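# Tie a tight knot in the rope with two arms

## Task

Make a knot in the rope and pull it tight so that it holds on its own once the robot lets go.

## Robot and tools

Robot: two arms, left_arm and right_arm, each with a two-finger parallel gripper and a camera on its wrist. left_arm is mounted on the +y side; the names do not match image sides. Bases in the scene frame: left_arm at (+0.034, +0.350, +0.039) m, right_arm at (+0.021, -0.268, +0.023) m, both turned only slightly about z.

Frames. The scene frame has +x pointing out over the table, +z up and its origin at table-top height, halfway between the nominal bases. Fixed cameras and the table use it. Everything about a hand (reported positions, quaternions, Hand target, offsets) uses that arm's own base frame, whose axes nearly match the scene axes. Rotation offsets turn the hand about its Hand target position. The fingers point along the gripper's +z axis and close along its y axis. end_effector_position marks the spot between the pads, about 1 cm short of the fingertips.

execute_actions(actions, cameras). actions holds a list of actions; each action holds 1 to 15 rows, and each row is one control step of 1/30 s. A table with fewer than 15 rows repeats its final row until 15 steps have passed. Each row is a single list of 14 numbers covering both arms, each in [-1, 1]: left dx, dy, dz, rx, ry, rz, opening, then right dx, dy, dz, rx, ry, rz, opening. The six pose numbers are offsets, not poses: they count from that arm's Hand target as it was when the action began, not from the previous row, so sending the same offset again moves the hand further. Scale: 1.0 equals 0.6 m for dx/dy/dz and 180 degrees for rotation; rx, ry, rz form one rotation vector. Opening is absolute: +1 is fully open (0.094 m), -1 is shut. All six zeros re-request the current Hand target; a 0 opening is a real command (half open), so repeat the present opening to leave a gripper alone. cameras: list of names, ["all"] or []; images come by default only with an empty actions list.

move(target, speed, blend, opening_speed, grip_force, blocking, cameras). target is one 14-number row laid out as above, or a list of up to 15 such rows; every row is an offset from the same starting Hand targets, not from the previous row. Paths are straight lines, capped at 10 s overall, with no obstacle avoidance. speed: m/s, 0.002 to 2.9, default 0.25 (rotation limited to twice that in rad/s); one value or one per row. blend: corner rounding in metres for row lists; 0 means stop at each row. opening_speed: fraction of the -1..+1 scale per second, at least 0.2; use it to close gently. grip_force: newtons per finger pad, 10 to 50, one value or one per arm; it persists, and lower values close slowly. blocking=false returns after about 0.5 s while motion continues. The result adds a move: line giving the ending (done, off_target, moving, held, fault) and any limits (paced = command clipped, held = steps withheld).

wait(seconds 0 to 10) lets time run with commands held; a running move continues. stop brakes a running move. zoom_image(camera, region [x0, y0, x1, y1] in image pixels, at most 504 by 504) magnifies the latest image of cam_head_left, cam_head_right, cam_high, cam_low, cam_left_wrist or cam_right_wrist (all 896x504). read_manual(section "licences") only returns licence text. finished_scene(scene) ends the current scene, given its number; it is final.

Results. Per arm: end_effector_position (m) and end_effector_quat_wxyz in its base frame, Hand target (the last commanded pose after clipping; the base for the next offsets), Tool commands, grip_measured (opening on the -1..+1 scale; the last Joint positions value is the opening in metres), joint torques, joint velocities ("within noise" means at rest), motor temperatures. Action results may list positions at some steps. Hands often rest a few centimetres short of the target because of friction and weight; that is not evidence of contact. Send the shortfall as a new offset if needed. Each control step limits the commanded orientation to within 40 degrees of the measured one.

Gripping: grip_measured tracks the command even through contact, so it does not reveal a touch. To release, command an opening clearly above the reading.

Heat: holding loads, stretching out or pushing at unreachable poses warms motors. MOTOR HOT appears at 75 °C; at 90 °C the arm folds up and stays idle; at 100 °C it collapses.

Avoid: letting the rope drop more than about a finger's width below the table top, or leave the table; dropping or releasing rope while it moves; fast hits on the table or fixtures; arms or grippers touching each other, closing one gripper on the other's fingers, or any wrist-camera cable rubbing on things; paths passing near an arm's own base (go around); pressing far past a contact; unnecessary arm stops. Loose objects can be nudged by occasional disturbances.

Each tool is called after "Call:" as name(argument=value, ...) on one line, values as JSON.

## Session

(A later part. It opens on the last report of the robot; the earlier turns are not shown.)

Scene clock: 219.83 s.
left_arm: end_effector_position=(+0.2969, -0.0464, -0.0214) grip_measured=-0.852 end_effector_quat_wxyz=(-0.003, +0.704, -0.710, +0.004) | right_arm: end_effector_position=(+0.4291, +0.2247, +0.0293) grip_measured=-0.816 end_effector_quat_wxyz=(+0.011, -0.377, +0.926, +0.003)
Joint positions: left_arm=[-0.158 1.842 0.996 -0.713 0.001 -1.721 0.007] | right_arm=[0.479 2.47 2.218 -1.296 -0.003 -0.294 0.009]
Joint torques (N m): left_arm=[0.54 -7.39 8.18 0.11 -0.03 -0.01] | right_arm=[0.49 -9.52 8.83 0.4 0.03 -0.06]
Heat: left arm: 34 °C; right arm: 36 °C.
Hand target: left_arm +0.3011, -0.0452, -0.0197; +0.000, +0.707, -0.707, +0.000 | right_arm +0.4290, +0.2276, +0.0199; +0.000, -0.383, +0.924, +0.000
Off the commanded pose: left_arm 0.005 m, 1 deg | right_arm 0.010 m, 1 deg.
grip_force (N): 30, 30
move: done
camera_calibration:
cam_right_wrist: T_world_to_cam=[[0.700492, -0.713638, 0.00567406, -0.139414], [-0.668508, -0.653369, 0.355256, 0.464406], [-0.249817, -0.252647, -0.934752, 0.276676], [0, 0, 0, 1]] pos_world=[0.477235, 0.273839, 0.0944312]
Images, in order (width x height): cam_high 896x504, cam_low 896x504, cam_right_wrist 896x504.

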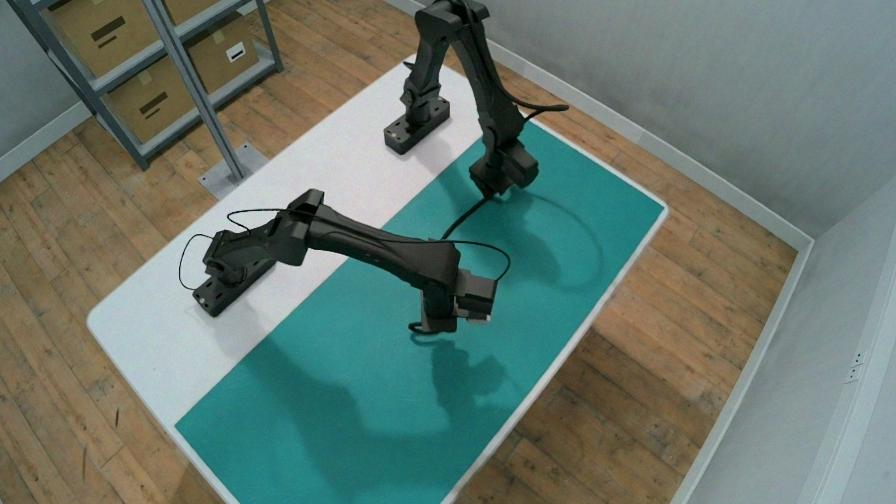

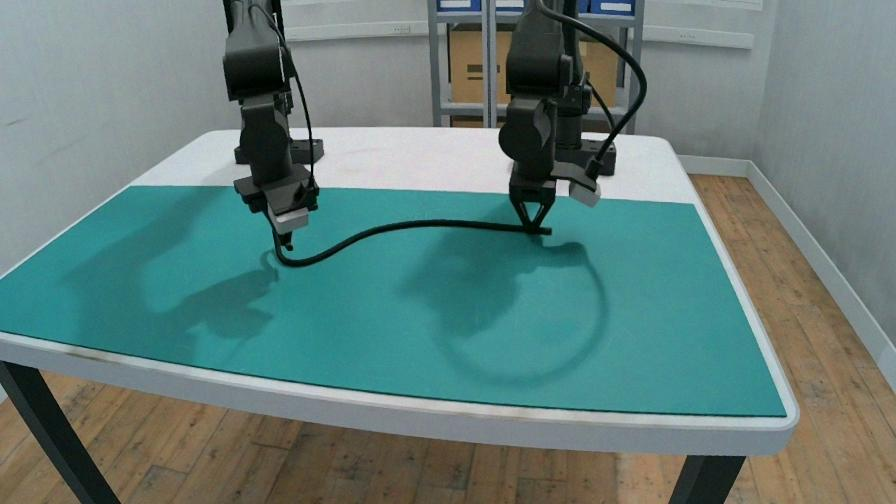

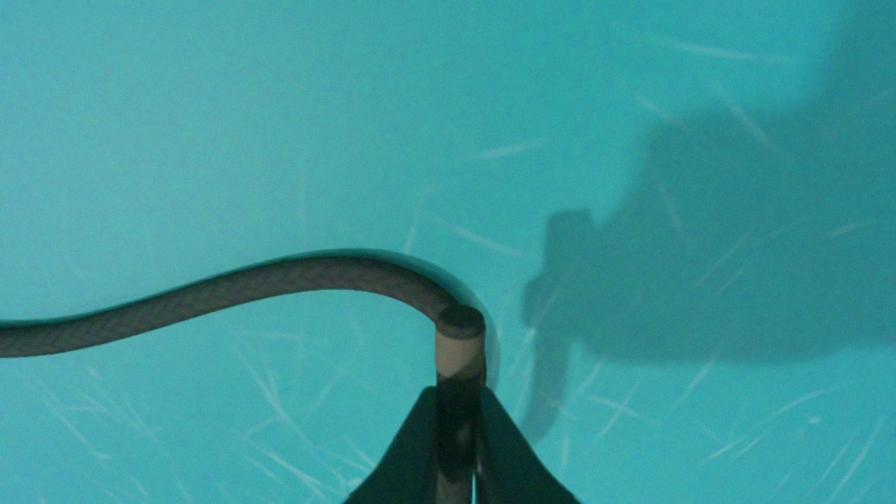

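Call:
move(target=[-0.142, -0.075, 0.005, 0,0,0.08, -1, -0.025,0.134,0.004, 0,0,0.333, -1], speed=0.12, cameras=["cam_high","cam_low","cam_right_wrist","cam_left_wrist"])

Scene clock: 252.20 s.
left_arm: end_effector_position=(+0.2202, -0.0894, -0.0172) grip_measured=-0.852 end_effector_quat_wxyz=(+0.030, +0.763, -0.646, +0.006) | right_arm: end_effector_position=(+0.4180, +0.3061, +0.0350) grip_measured=-0.816 end_effector_quat_wxyz=(-0.021, +0.789, -0.614, +0.006)
Joint positions: left_arm=[-0.344 1.634 0.761 -0.708 0.06 -2.081 0.007] | right_arm=[0.63 2.746 2.766 -1.547 0 -1.189 0.009]
Joint torques (N m): left_arm=[-0.38 -8.35 4.08 0.36 0.03 -0.09] | right_arm=[0.55 -10.29 8.55 0.35 -0.01 -0.03]
Heat: left arm: 35 °C; right arm: 39 °C.
Hand target: left_arm +0.2159, -0.0901, -0.0167; +0.000, +0.790, -0.613, +0.000 | right_arm +0.4139, +0.3081, +0.0224; +0.000, +0.793, -0.609, +0.000
Off the commanded pose: left_arm 0.004 m, 6 deg | right_arm 0.013 m, 3 deg.
joint sent to its limit (left arm) — joint 6 (wrist roll), lower limit. The joint targets are off in orientation, not in position.
joint sent to its limit (right arm) — joint 4 (wrist pitch), lower limit. The joint targets still meet the commanded pose.
grip_force (N): 30, 30
move: off_target (left_arm, right_arm)
camera_calibration:
cam_left_wrist: T_world_to_cam=[[0.98832, 0.150893, -0.0213111, -0.202461], [0.143485, -0.874312, 0.46367, -0.0646394], [0.051332, -0.461313, -0.885751, 0.0249684], [0, 0, 0, 1]] pos_world=[0.20809, -0.0144468, 0.0477725]
cam_right_wrist: T_world_to_cam=[[0.96786, 0.247818, 0.0428162, -0.480883], [0.216313, -0.907171, 0.360902, 0.215834], [0.12828, -0.340041, -0.93162, 0.168393], [0, 0, 0, 1]] pos_world=[0.397138, 0.37223, 0.099573]
Images, in order (width x height): cam_high 896x504, cam_low 896x504, cam_left_wrist 896x504, cam_right_wrist 896x504.

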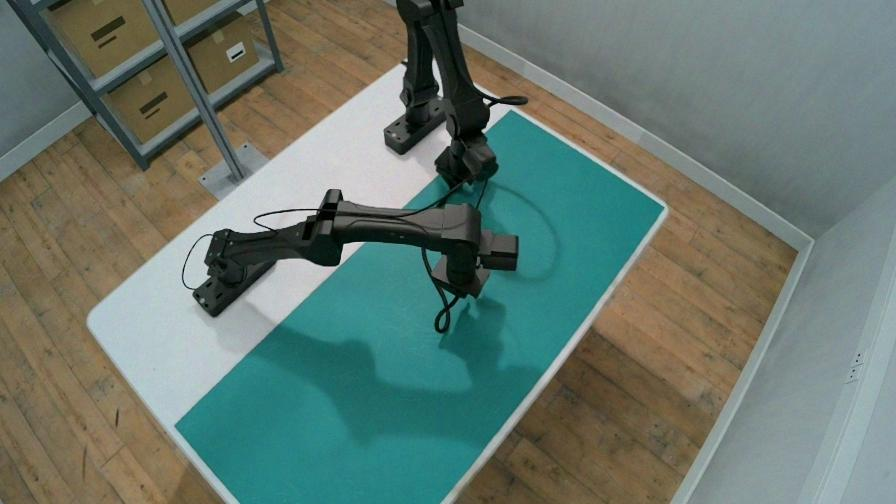

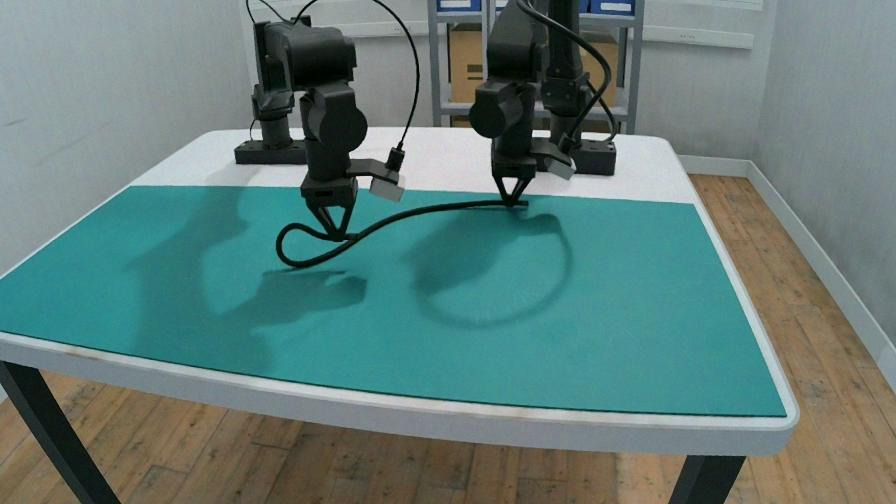

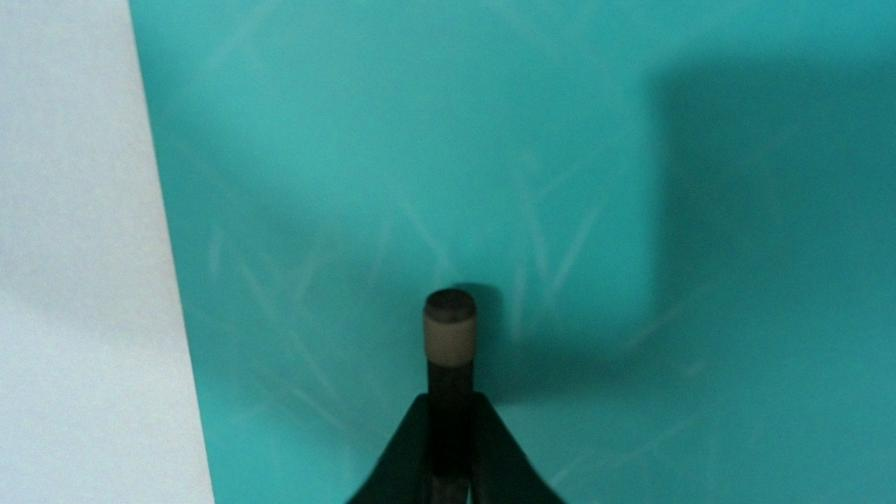

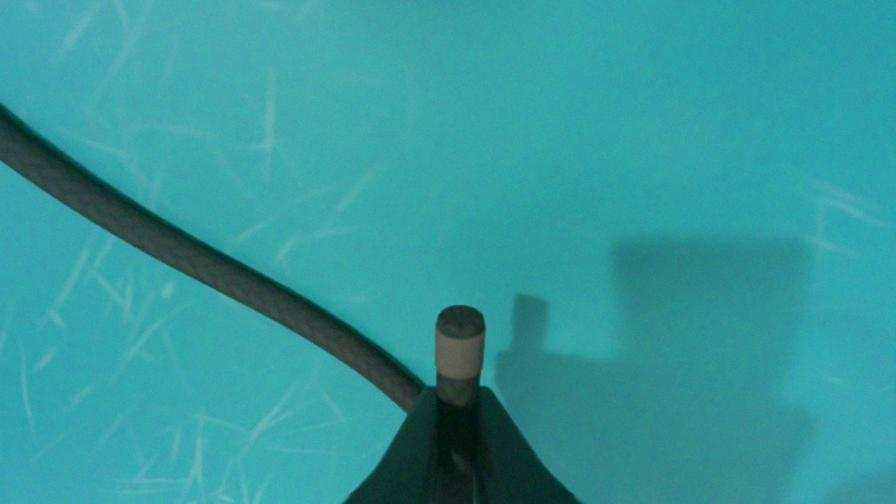

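Call:
move(target=[-0.05, -0.125, 0.005, 0,0,-0.17, -1, -0.04,-0.133,0.0, 0,0,-0.2, -1], speed=0.12, cameras=["cam_high","cam_low","cam_right_wrist","cam_left_wrist"])

Scene clock: 286.07 s.
left_arm: end_effector_position=(+0.1800, -0.1632, -0.0157) grip_measured=-0.852 end_effector_quat_wxyz=(-0.009, -0.602, +0.798, -0.002) | right_arm: end_effector_position=(+0.3874, +0.2296, +0.0097) grip_measured=-0.816 end_effector_quat_wxyz=(-0.017, -0.571, +0.821, +0.000)
Joint positions: left_arm=[-0.727 1.64 0.777 -0.708 0.018 -2.02 0.007] | right_arm=[0.534 2.375 1.969 -1.199 0.002 -0.682 0.009]
Joint torques (N m): left_arm=[-0.28 -5.46 7.68 0.22 -0.21 0.02] | right_arm=[-0.5 -14.64 4.71 0.51 -0.02 0.1]
Motor temperatures (°C): left_arm=[29 34 31 33 31 31 30] | right_arm=[30 40 38 33 30 31 31]
Heat: left arm: 34 °C; right arm: 40 °C.
Hand target: left_arm +0.1859, -0.1652, -0.0137; +0.000, -0.600, +0.800, +0.000 | right_arm +0.3900, +0.2283, +0.0225; +0.001, -0.566, +0.824, +0.000
Off the commanded pose: left_arm 0.006 m, 1 deg | right_arm 0.013 m, 2 deg.
grip_force (N): 30, 30
move: off_target (right_arm)
camera_calibration:
cam_left_wrist: T_world_to_cam=[[0.95759, -0.288024, 0.00800089, -0.217257], [-0.262654, -0.861152, 0.435235, -0.0492619], [-0.118468, -0.418878, -0.900281, 0.0316001], [0, 0, 0, 1]] pos_world=[0.198848, -0.0917605, 0.0516278]
cam_right_wrist: T_world_to_cam=[[0.938438, -0.345006, -0.0174693, -0.283149], [-0.309473, -0.862102, 0.401256, 0.355093], [-0.153496, -0.371148, -0.915799, 0.238885], [0, 0, 0, 1]] pos_world=[0.412278, 0.2971, 0.0713404]
Images, in order (width x height): cam_high 896x504, cam_low 896x504, cam_left_wrist 896x504, cam_right_wrist 896x504.

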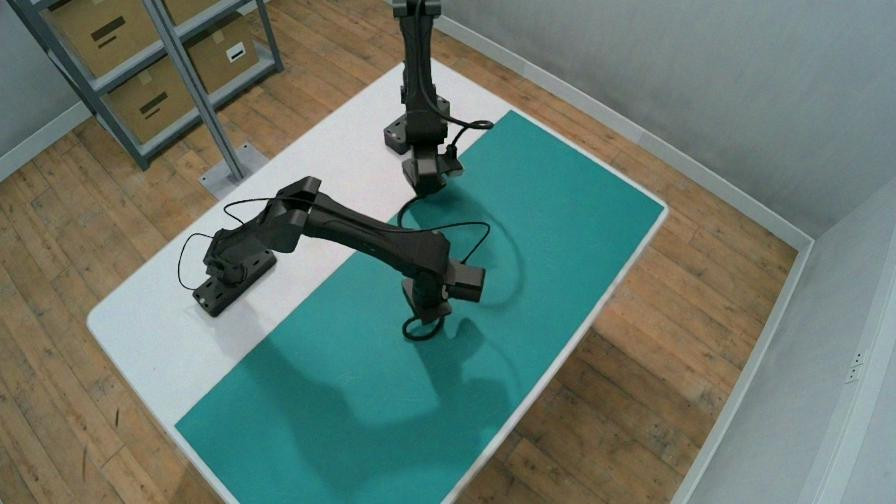

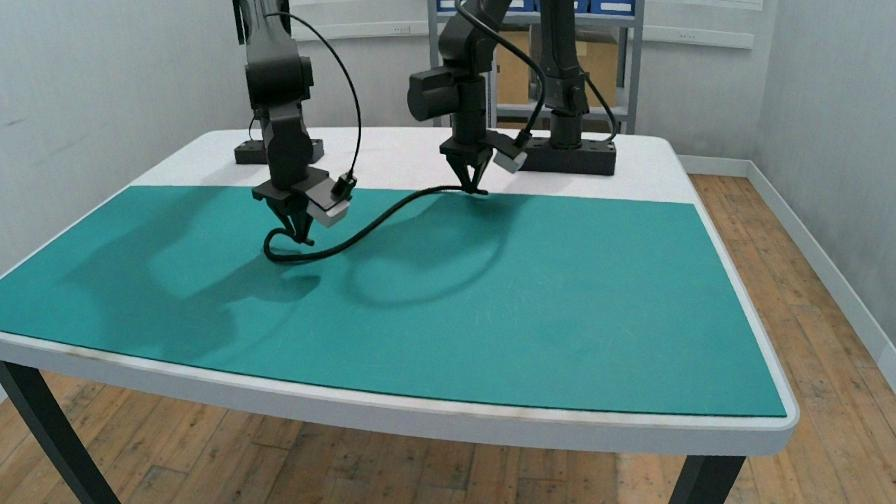

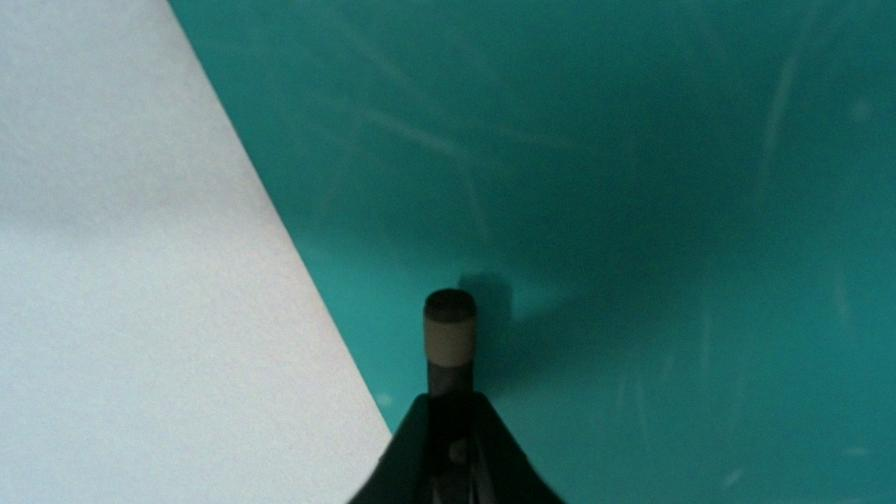

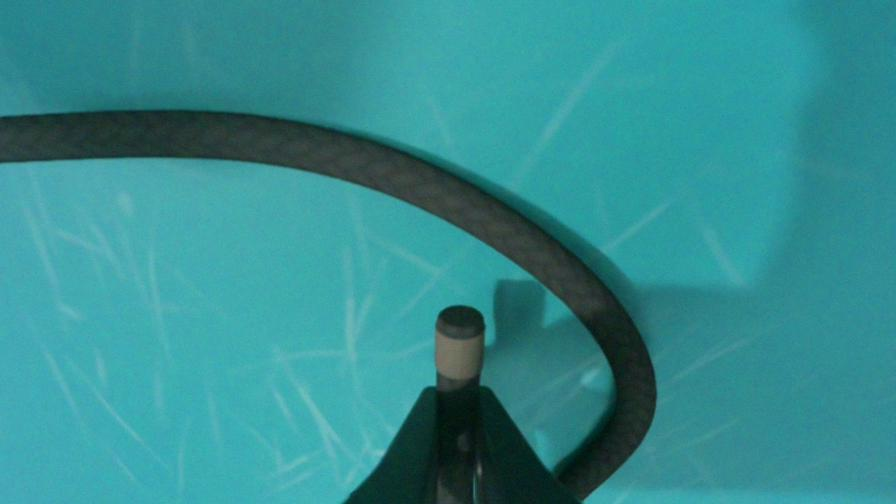

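Call:
move(target=[[0, 0, 0, 0,0,0, -1, -0.025,0.086,0.03, 0,0,-0.1, -1],[0, 0, 0, 0,0,0, -1, -0.005,0.165,0.015, 0,0,-0.278, -1],[0, 0, 0, 0,0,0, -1, -0.005,0.165,-0.04, 0,0,-0.278, -1]], speed=0.12, blend=[0.02,0.01,0], cameras=["cam_high","cam_low","cam_right_wrist","cam_head_left"])

Scene clock: 308.03 s.
left_arm: end_effector_position=(+0.1801, -0.1631, -0.0157) grip_measured=-0.852 end_effector_quat_wxyz=(-0.009, -0.602, +0.798, -0.002) | right_arm: end_effector_position=(+0.3917, +0.3256, +0.0168) grip_measured=-0.816 end_effector_quat_wxyz=(+0.014, -0.163, +0.986, +0.007)
Joint positions: left_arm=[-0.727 1.64 0.777 -0.708 0.018 -2.02 0.007] | right_arm=[0.692 2.633 2.472 -1.38 0.002 0.364 0.009]
Joint torques (N m): left_arm=[-0.27 -5.45 7.68 0.22 -0.21 0.03] | right_arm=[0.61 -10.7 5.3 0.69 -0.01 0.09]
Heat: left arm: 34 °C; right arm: 42 °C.
Hand target: left_arm +0.1859, -0.1652, -0.0137; +0.000, -0.600, +0.800, +0.000 | right_arm +0.3869, +0.3273, -0.0016; +0.000, -0.165, +0.986, +0.000
Off the commanded pose: left_arm 0.007 m, 1 deg | right_arm 0.019 m, 2 deg.
grip_force (N): 30, 30
move: off_target (right_arm)
camera_calibration:
cam_right_wrist: T_world_to_cam=[[0.325314, -0.945583, -0.00657662, 0.181627], [-0.885469, -0.307058, 0.348799, 0.482104], [-0.331838, -0.107646, -0.937174, 0.266194], [0, 0, 0, 1]] pos_world=[0.456136, 0.348432, 0.0825068]
Images, in order (width x height): cam_head_left 896x504, cam_high 896x504, cam_low 896x504, cam_right_wrist 896x504.

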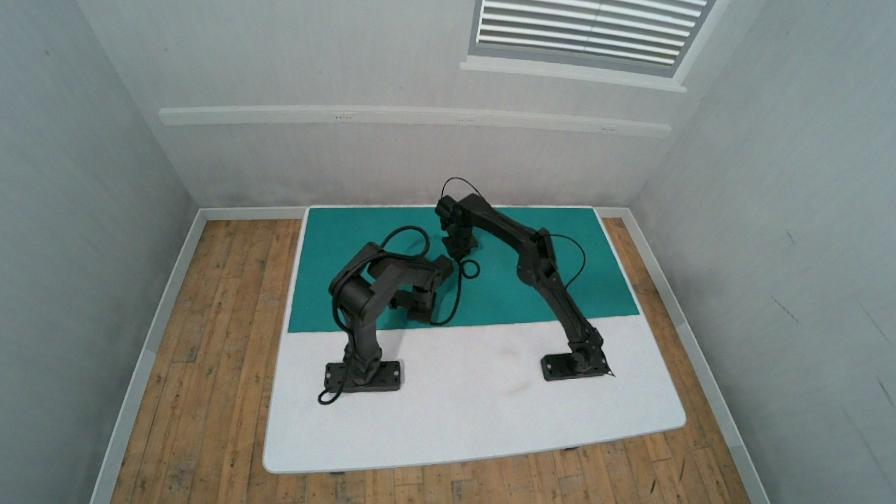

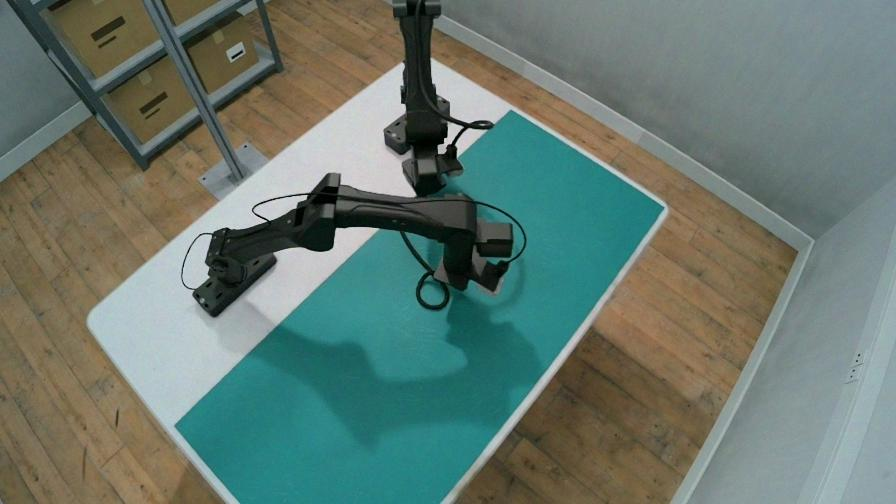

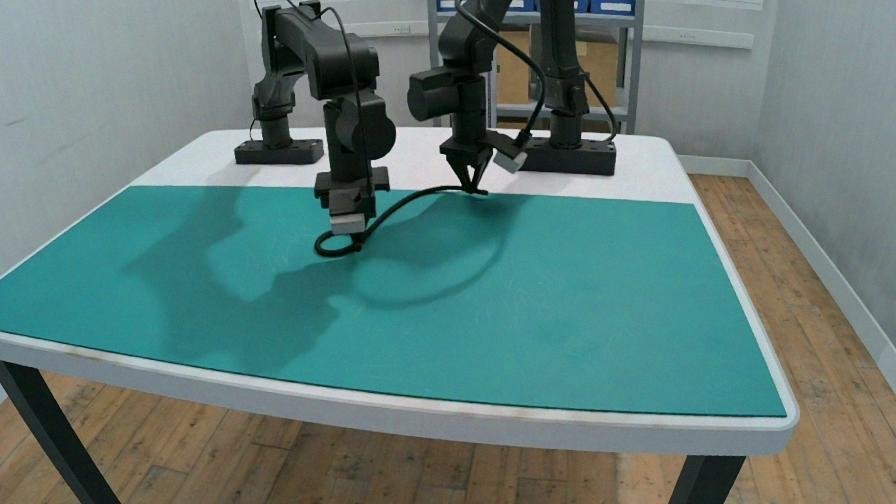

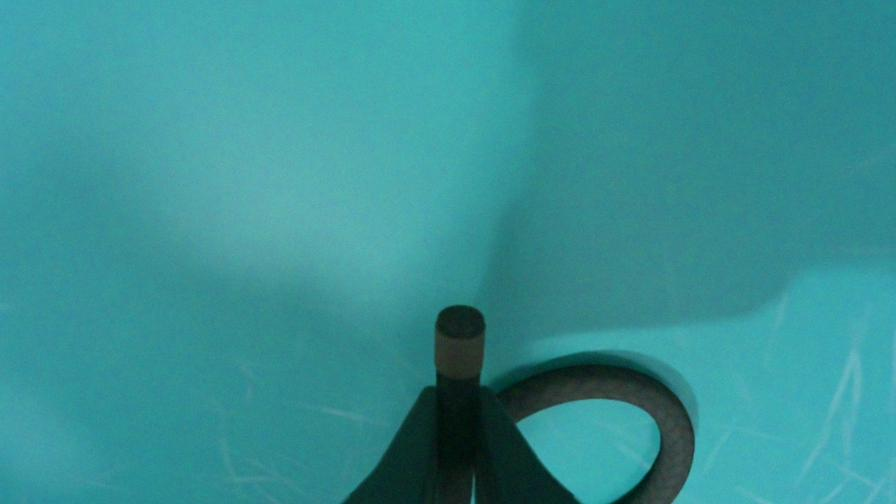

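Call:
zoom_image(camera="cam_head_left", region=[400, 210, 540, 340])

Call:
zoom_image(camera="cam_high", region=[380, 200, 540, 330])

Call:
zoom_image(camera="cam_low", region=[290, 150, 510, 290])

Scaled by 3.600.

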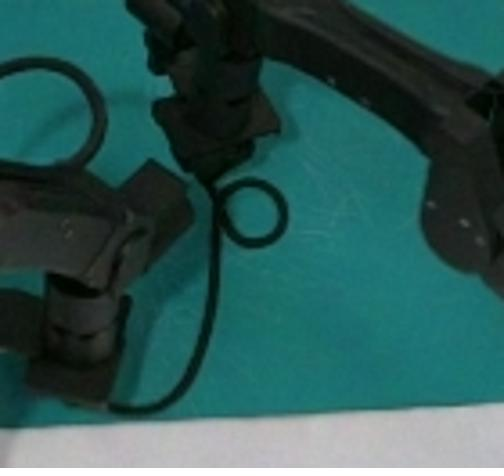

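Scaled by 3.150.

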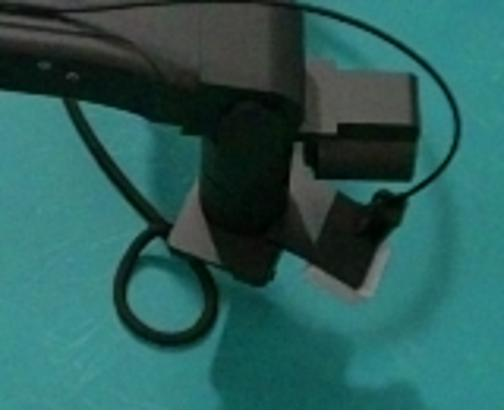

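Scaled by 2.291.

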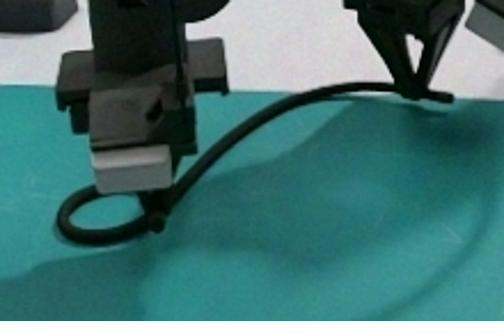

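Call:
move(target=[0.0, -0.167, 0.01, 0,0,-0.1, -1, 0.03,-0.167,0.02, 0,0,0, -1], speed=0.12, cameras=["cam_high","cam_low","cam_right_wrist","cam_head_left"])

Scene clock: 366.97 s.
left_arm: end_effector_position=(+0.1834, -0.2655, -0.0075) grip_measured=-0.852 end_effector_quat_wxyz=(-0.007, -0.470, +0.883, -0.011) | right_arm: end_effector_position=(+0.4017, +0.2275, -0.0026) grip_measured=-0.816 end_effector_quat_wxyz=(-0.017, -0.163, +0.987, -0.004)
Joint positions: left_arm=[-0.96 1.879 1.111 -0.783 0.017 -1.938 0.007] | right_arm=[0.512 2.441 2.038 -1.203 -0.004 0.185 0.009]
Joint torques (N m): left_arm=[-0.14 -7.82 8.06 0.13 -0.19 0.04] | right_arm=[-0.29 -14.99 4.74 0.55 0.04 -0.06]
Heat: left arm: 34 °C; right arm: 40 °C.
Hand target: left_arm +0.1859, -0.2654, -0.0077; +0.000, -0.468, +0.884, +0.000 | right_arm +0.4049, +0.2271, +0.0105; +0.001, -0.164, +0.986, +0.000
Off the commanded pose: left_arm 0.003 m, 1 deg | right_arm 0.013 m, 2 deg.
grip_force (N): 30, 30
move: off_target (right_arm)
camera_calibration:
cam_right_wrist: T_world_to_cam=[[0.323921, -0.946074, 0.00435484, 0.0861894], [-0.863946, -0.293919, 0.408913, 0.456218], [-0.385582, -0.136218, -0.912563, 0.268808], [0, 0, 0, 1]] pos_world=[0.469877, 0.252249, 0.0583753]
Images, in order (width x height): cam_head_left 896x504, cam_high 896x504, cam_low 896x504, cam_right_wrist 896x504.

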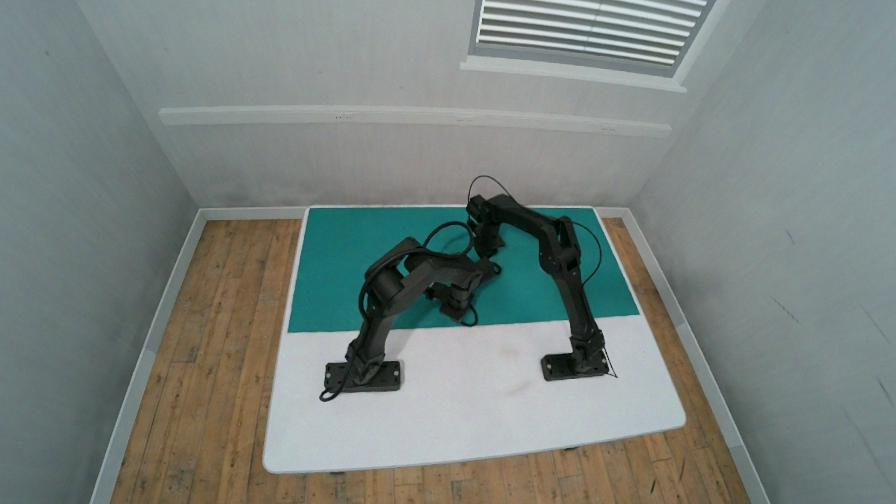

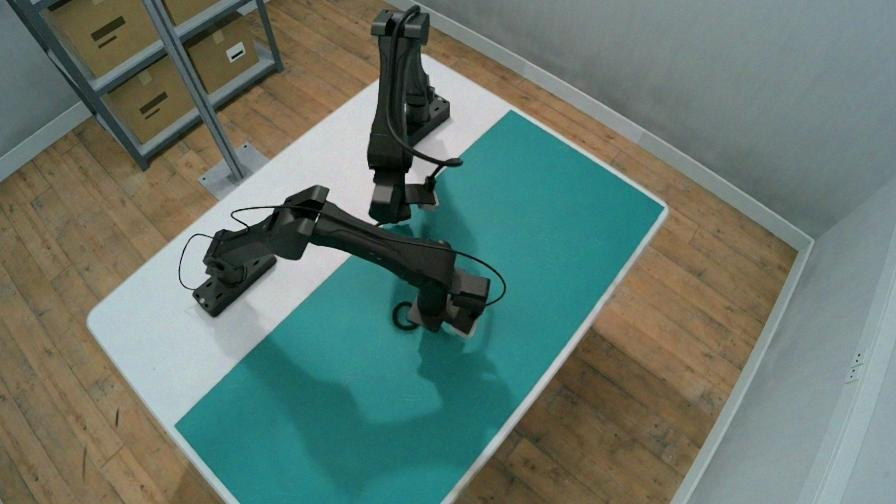

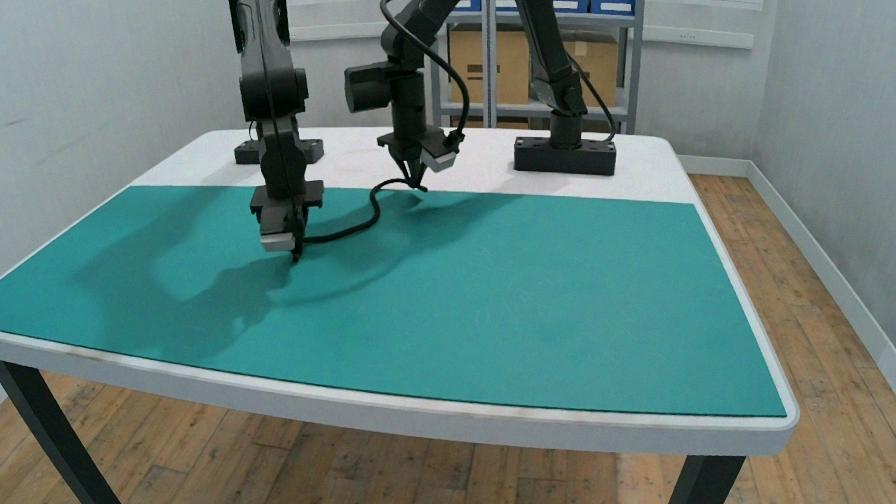

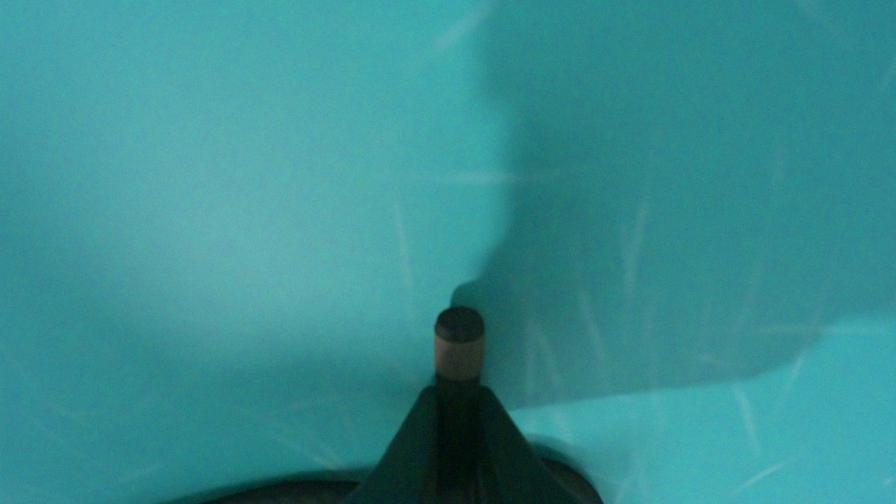

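Call:
move(target=[[-0.01, 0.075, 0.0, 0,0,0, -1, -0.043,-0.082,0.055, 0,0,0.1, -1],[-0.01, 0.075, 0.0, 0,0,0, -1, -0.17,-0.082,0.055, 0,0,0.25, -1],[-0.01, 0.075, 0.0, 0,0,0, -1, -0.18,0.085,0.055, 0,0,0.35, -1],[-0.01, 0.075, 0.0, 0,0,0, -1, -0.125,0.15,0.03, 0,0,0.0, -1]], speed=0.12, blend=[0.02,0.03,0.02,0], cameras=["cam_high","cam_low","cam_right_wrist","cam_head_left"])

Scene clock: 394.77 s.
left_arm: end_effector_position=(+0.1778, -0.2253, -0.0098) grip_measured=-0.852 end_effector_quat_wxyz=(-0.009, -0.466, +0.885, +0.005) | right_arm: end_effector_position=(+0.3308, +0.3128, +0.0357) grip_measured=-0.816 end_effector_quat_wxyz=(+0.008, -0.163, +0.987, +0.006)
Joint positions: left_arm=[-0.896 1.791 0.983 -0.776 0.017 -1.865 0.007] | right_arm=[0.755 2.319 1.976 -1.208 -0.001 0.427 0.009]
Joint torques (N m): left_arm=[0.54 -10.55 4.26 0.39 -0.19 0.03] | right_arm=[0.66 -8.85 8.83 0.39 0.02 0.08]
Heat: left arm: 34 °C; right arm: 42 °C.
Hand target: left_arm +0.1799, -0.2203, -0.0077; +0.000, -0.468, +0.884, +0.000 | right_arm +0.3300, +0.3171, +0.0286; +0.001, -0.164, +0.986, +0.000
Off the commanded pose: left_arm 0.006 m, 1 deg | right_arm 0.008 m, 1 deg.
grip_force (N): 30, 30
move: done
camera_calibration:
cam_right_wrist: T_world_to_cam=[[0.325015, -0.945685, -0.00675505, 0.189553], [-0.881666, -0.305581, 0.359563, 0.415616], [-0.342098, -0.110908, -0.933096, 0.266526], [0, 0, 0, 1]] pos_world=[0.396005, 0.335822, 0.100534]
Images, in order (width x height): cam_head_left 896x504, cam_high 896x504, cam_low 896x504, cam_right_wrist 896x504.

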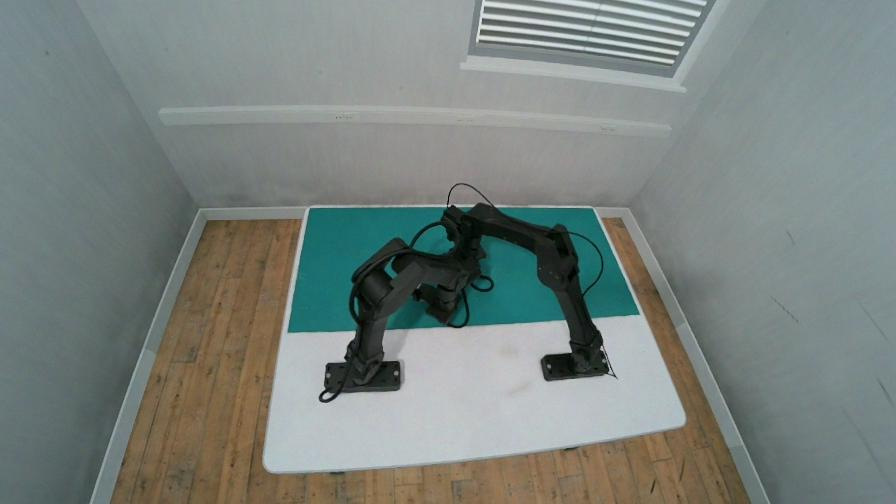

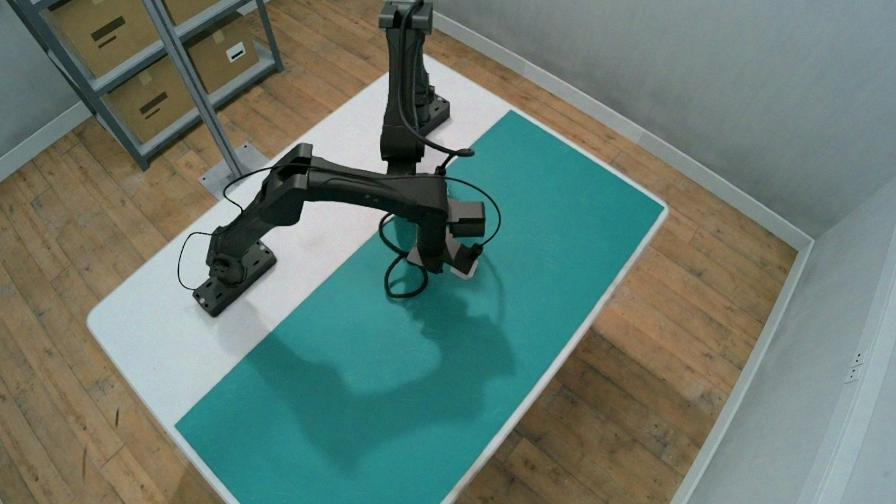

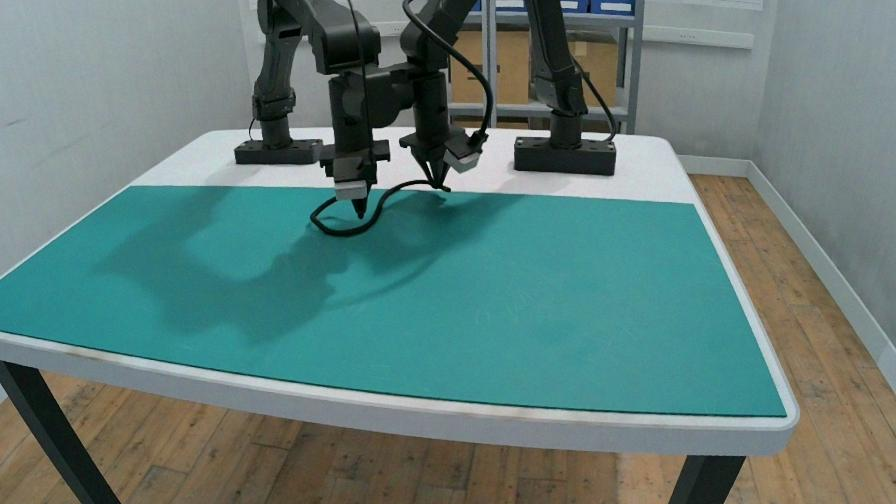

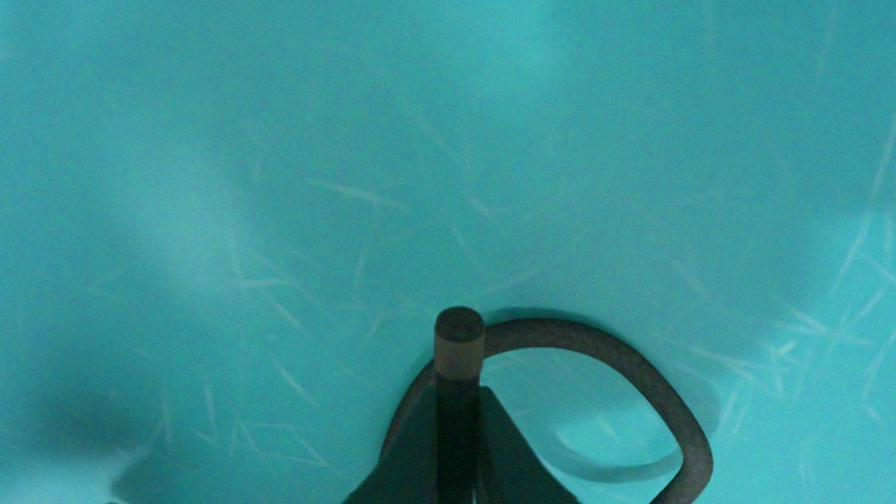

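Call:
move(target=[[0,0,0, 0,0,0, -1, 0.092,0.05,0.0, 0,0,0.0, -1],[0, 0, 0.0, 0,0,0, -1, 0.092,0.05,-0.065, 0,0,0.0, -1]], speed=0.12, blend=[0.01,0], cameras=["cam_high","cam_low","cam_right_wrist","cam_head_left"])

Scene clock: 402.43 s.
left_arm: end_effector_position=(+0.1778, -0.2253, -0.0098) grip_measured=-0.852 end_effector_quat_wxyz=(-0.009, -0.466, +0.885, +0.005) | right_arm: end_effector_position=(+0.3872, +0.3532, +0.0070) grip_measured=-0.816 end_effector_quat_wxyz=(+0.018, -0.164, +0.986, +0.012)
Joint positions: left_arm=[-0.896 1.791 0.983 -0.776 0.017 -1.865 0.007] | right_arm=[0.737 2.754 2.67 -1.443 -0.001 0.407 0.009]
Joint torques (N m): left_arm=[0.55 -10.55 4.23 0.38 -0.19 0.03] | right_arm=[-0.43 -10.92 5.81 0.53 0.01 -0.02]
Heat: left arm: 35 °C; right arm: 42 °C.
Hand target: left_arm +0.1799, -0.2203, -0.0077; +0.000, -0.468, +0.884, +0.000 | right_arm +0.3851, +0.3471, -0.0106; +0.000, -0.164, +0.986, +0.000
Off the commanded pose: left_arm 0.006 m, 1 deg | right_arm 0.019 m, 2 deg.
grip_force (N): 30, 30
move: off_target (right_arm)
camera_calibration:
cam_right_wrist: T_world_to_cam=[[0.327681, -0.944663, -0.0153894, 0.207974], [-0.88686, -0.313165, 0.339717, 0.492799], [-0.325737, -0.0976706, -0.940402, 0.252541], [0, 0, 0, 1]] pos_world=[0.451156, 0.375459, 0.0732784]
Images, in order (width x height): cam_head_left 896x504, cam_high 896x504, cam_low 896x504, cam_right_wrist 896x504.

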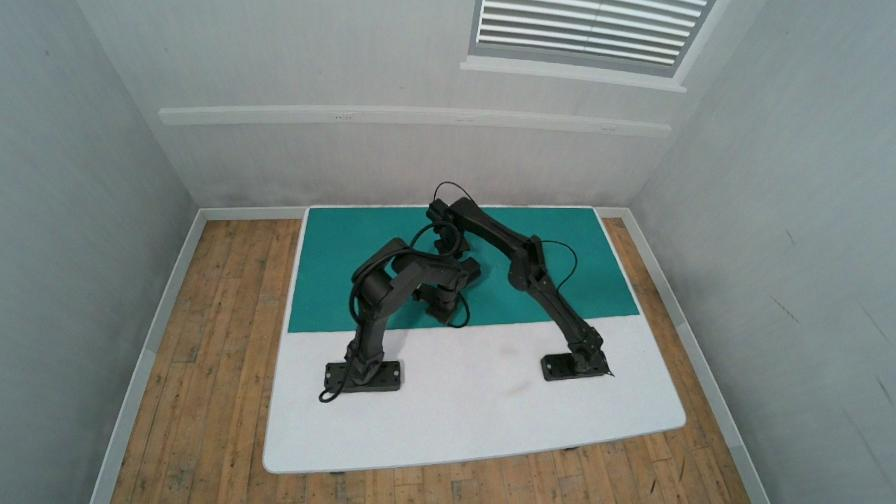

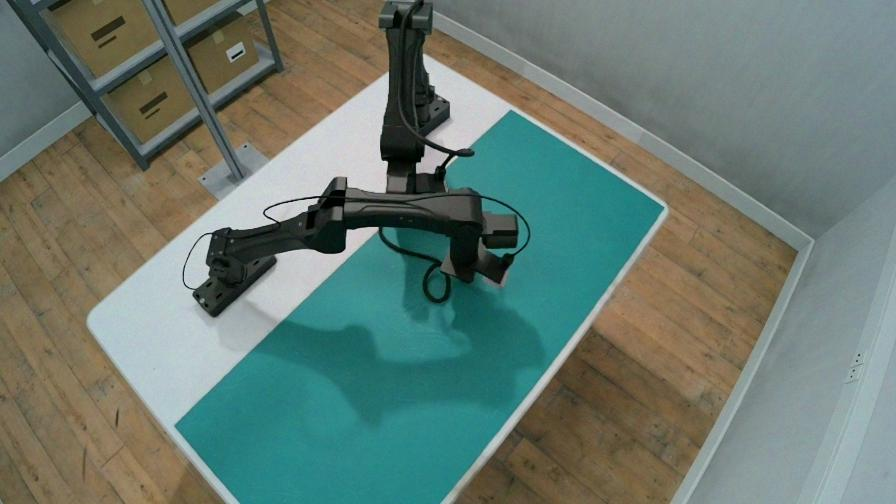

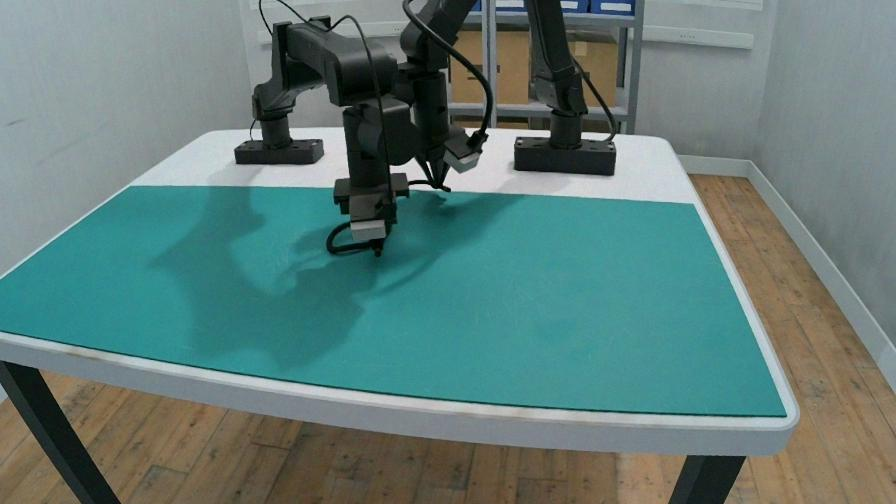

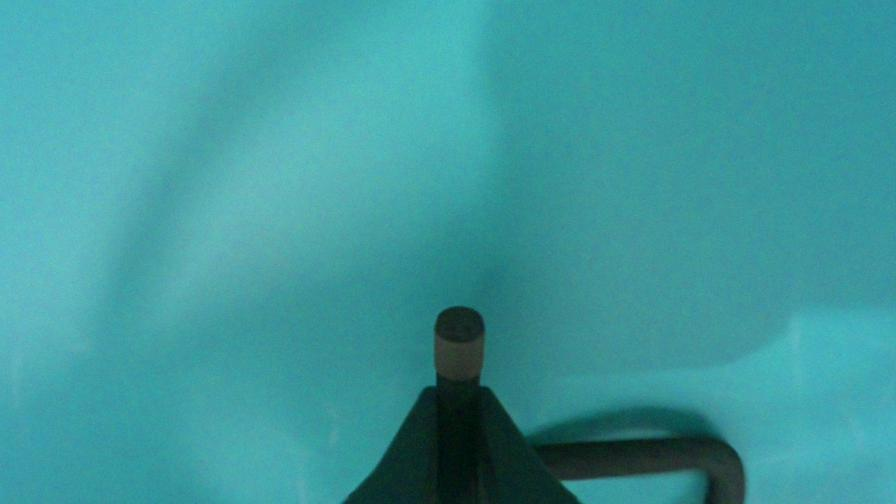

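Call:
move(target=[[0,0,0, 0,0,0, -1, 0.0,-0.01,-0.03, 0,0,0.0, -1],[0, 0, 0.0, 0,0,0, -1, 0.0,-0.01,-0.03, 0,0,0.0, -0.4],[0, 0, 0.0, 0,0,0, -1, 0.0,-0.01,0.13, 0,0,0.0, -0.4],[0, 0, 0.0, 0,0,0, -1, -0.1,-0.5,0.13, 0,0,0.0, -0.4]], speed=[0.1,0.1,0.2,0.4], blend=[0,0,0.02,0], cameras=["cam_high","cam_low","cam_head_right","cam_head_left"])

Scene clock: 444.73 s.
left_arm: end_effector_position=(+0.1778, -0.2253, -0.0098) grip_measured=-0.852 end_effector_quat_wxyz=(-0.009, -0.466, +0.885, +0.005) | right_arm: end_effector_position=(+0.3262, +0.0451, +0.0630) grip_measured=-0.403 end_effector_quat_wxyz=(-0.013, -0.160, +0.987, -0.003)
Joint positions: left_arm=[-0.896 1.791 0.983 -0.776 0.017 -1.865 0.007] | right_arm=[0.138 1.842 1.364 -1.118 0.007 -0.183 0.028]
Joint torques (N m): left_arm=[0.57 -10.55 4.25 0.39 -0.2 0.03] | right_arm=[0.21 -10 4.67 0.6 -0.06 -0.03]
Heat: left arm: 37 °C; right arm: 43 °C.
Hand target: left_arm +0.1799, -0.2203, -0.0077; +0.000, -0.468, +0.884, +0.000 | right_arm +0.3251, +0.0470, +0.0674; +0.000, -0.164, +0.986, +0.000
Off the commanded pose: left_arm 0.006 m, 1 deg | right_arm 0.005 m, 2 deg.
grip_force (N): 30, 30
move: done; target 2's new opening was sent with right_arm's hand 0.024 m and 2 deg from that target
Images, in order (width x height): cam_head_left 896x504, cam_head_right 896x504, cam_high 896x504, cam_low 896x504.

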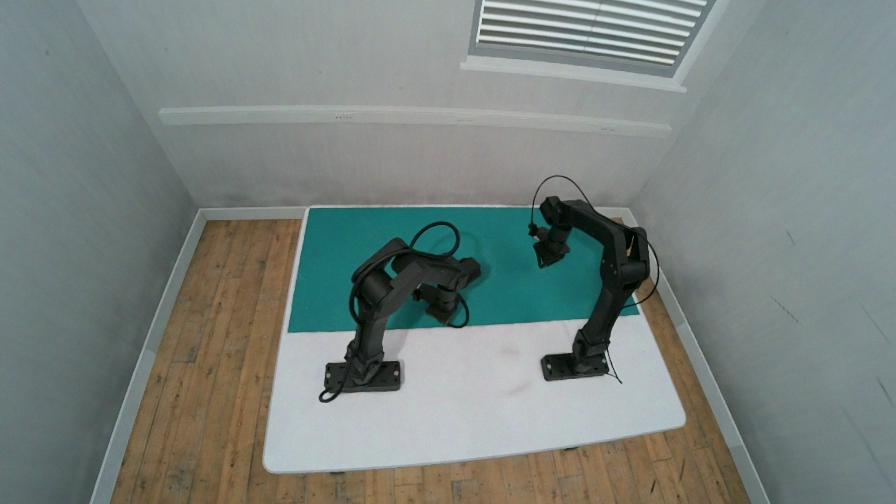

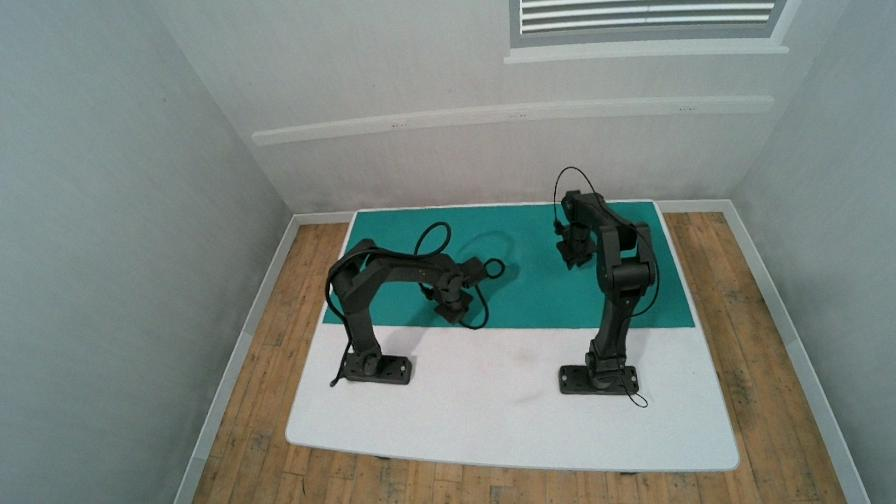

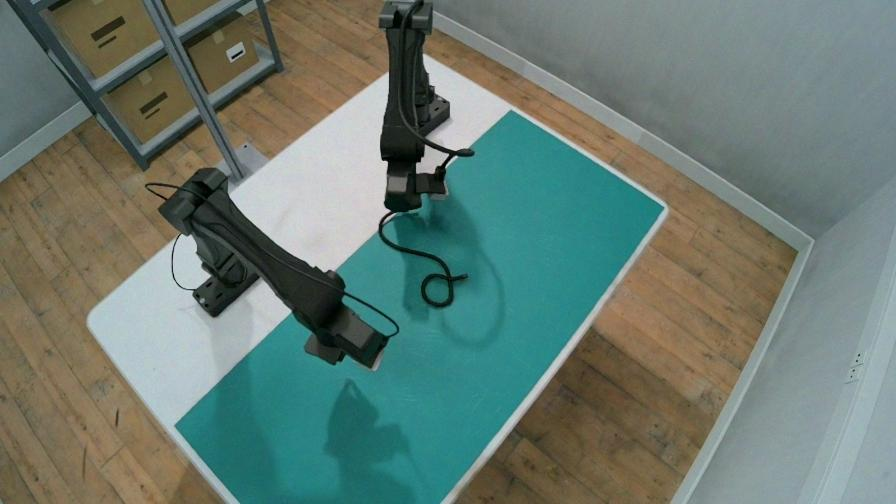

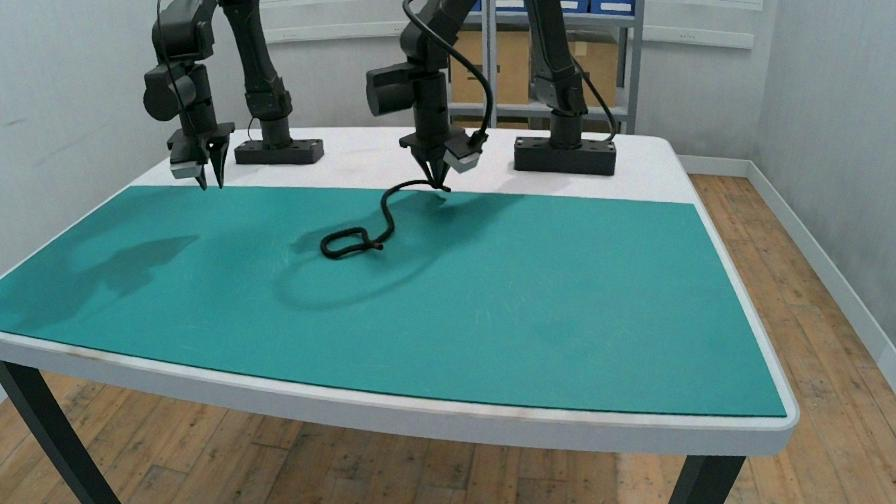

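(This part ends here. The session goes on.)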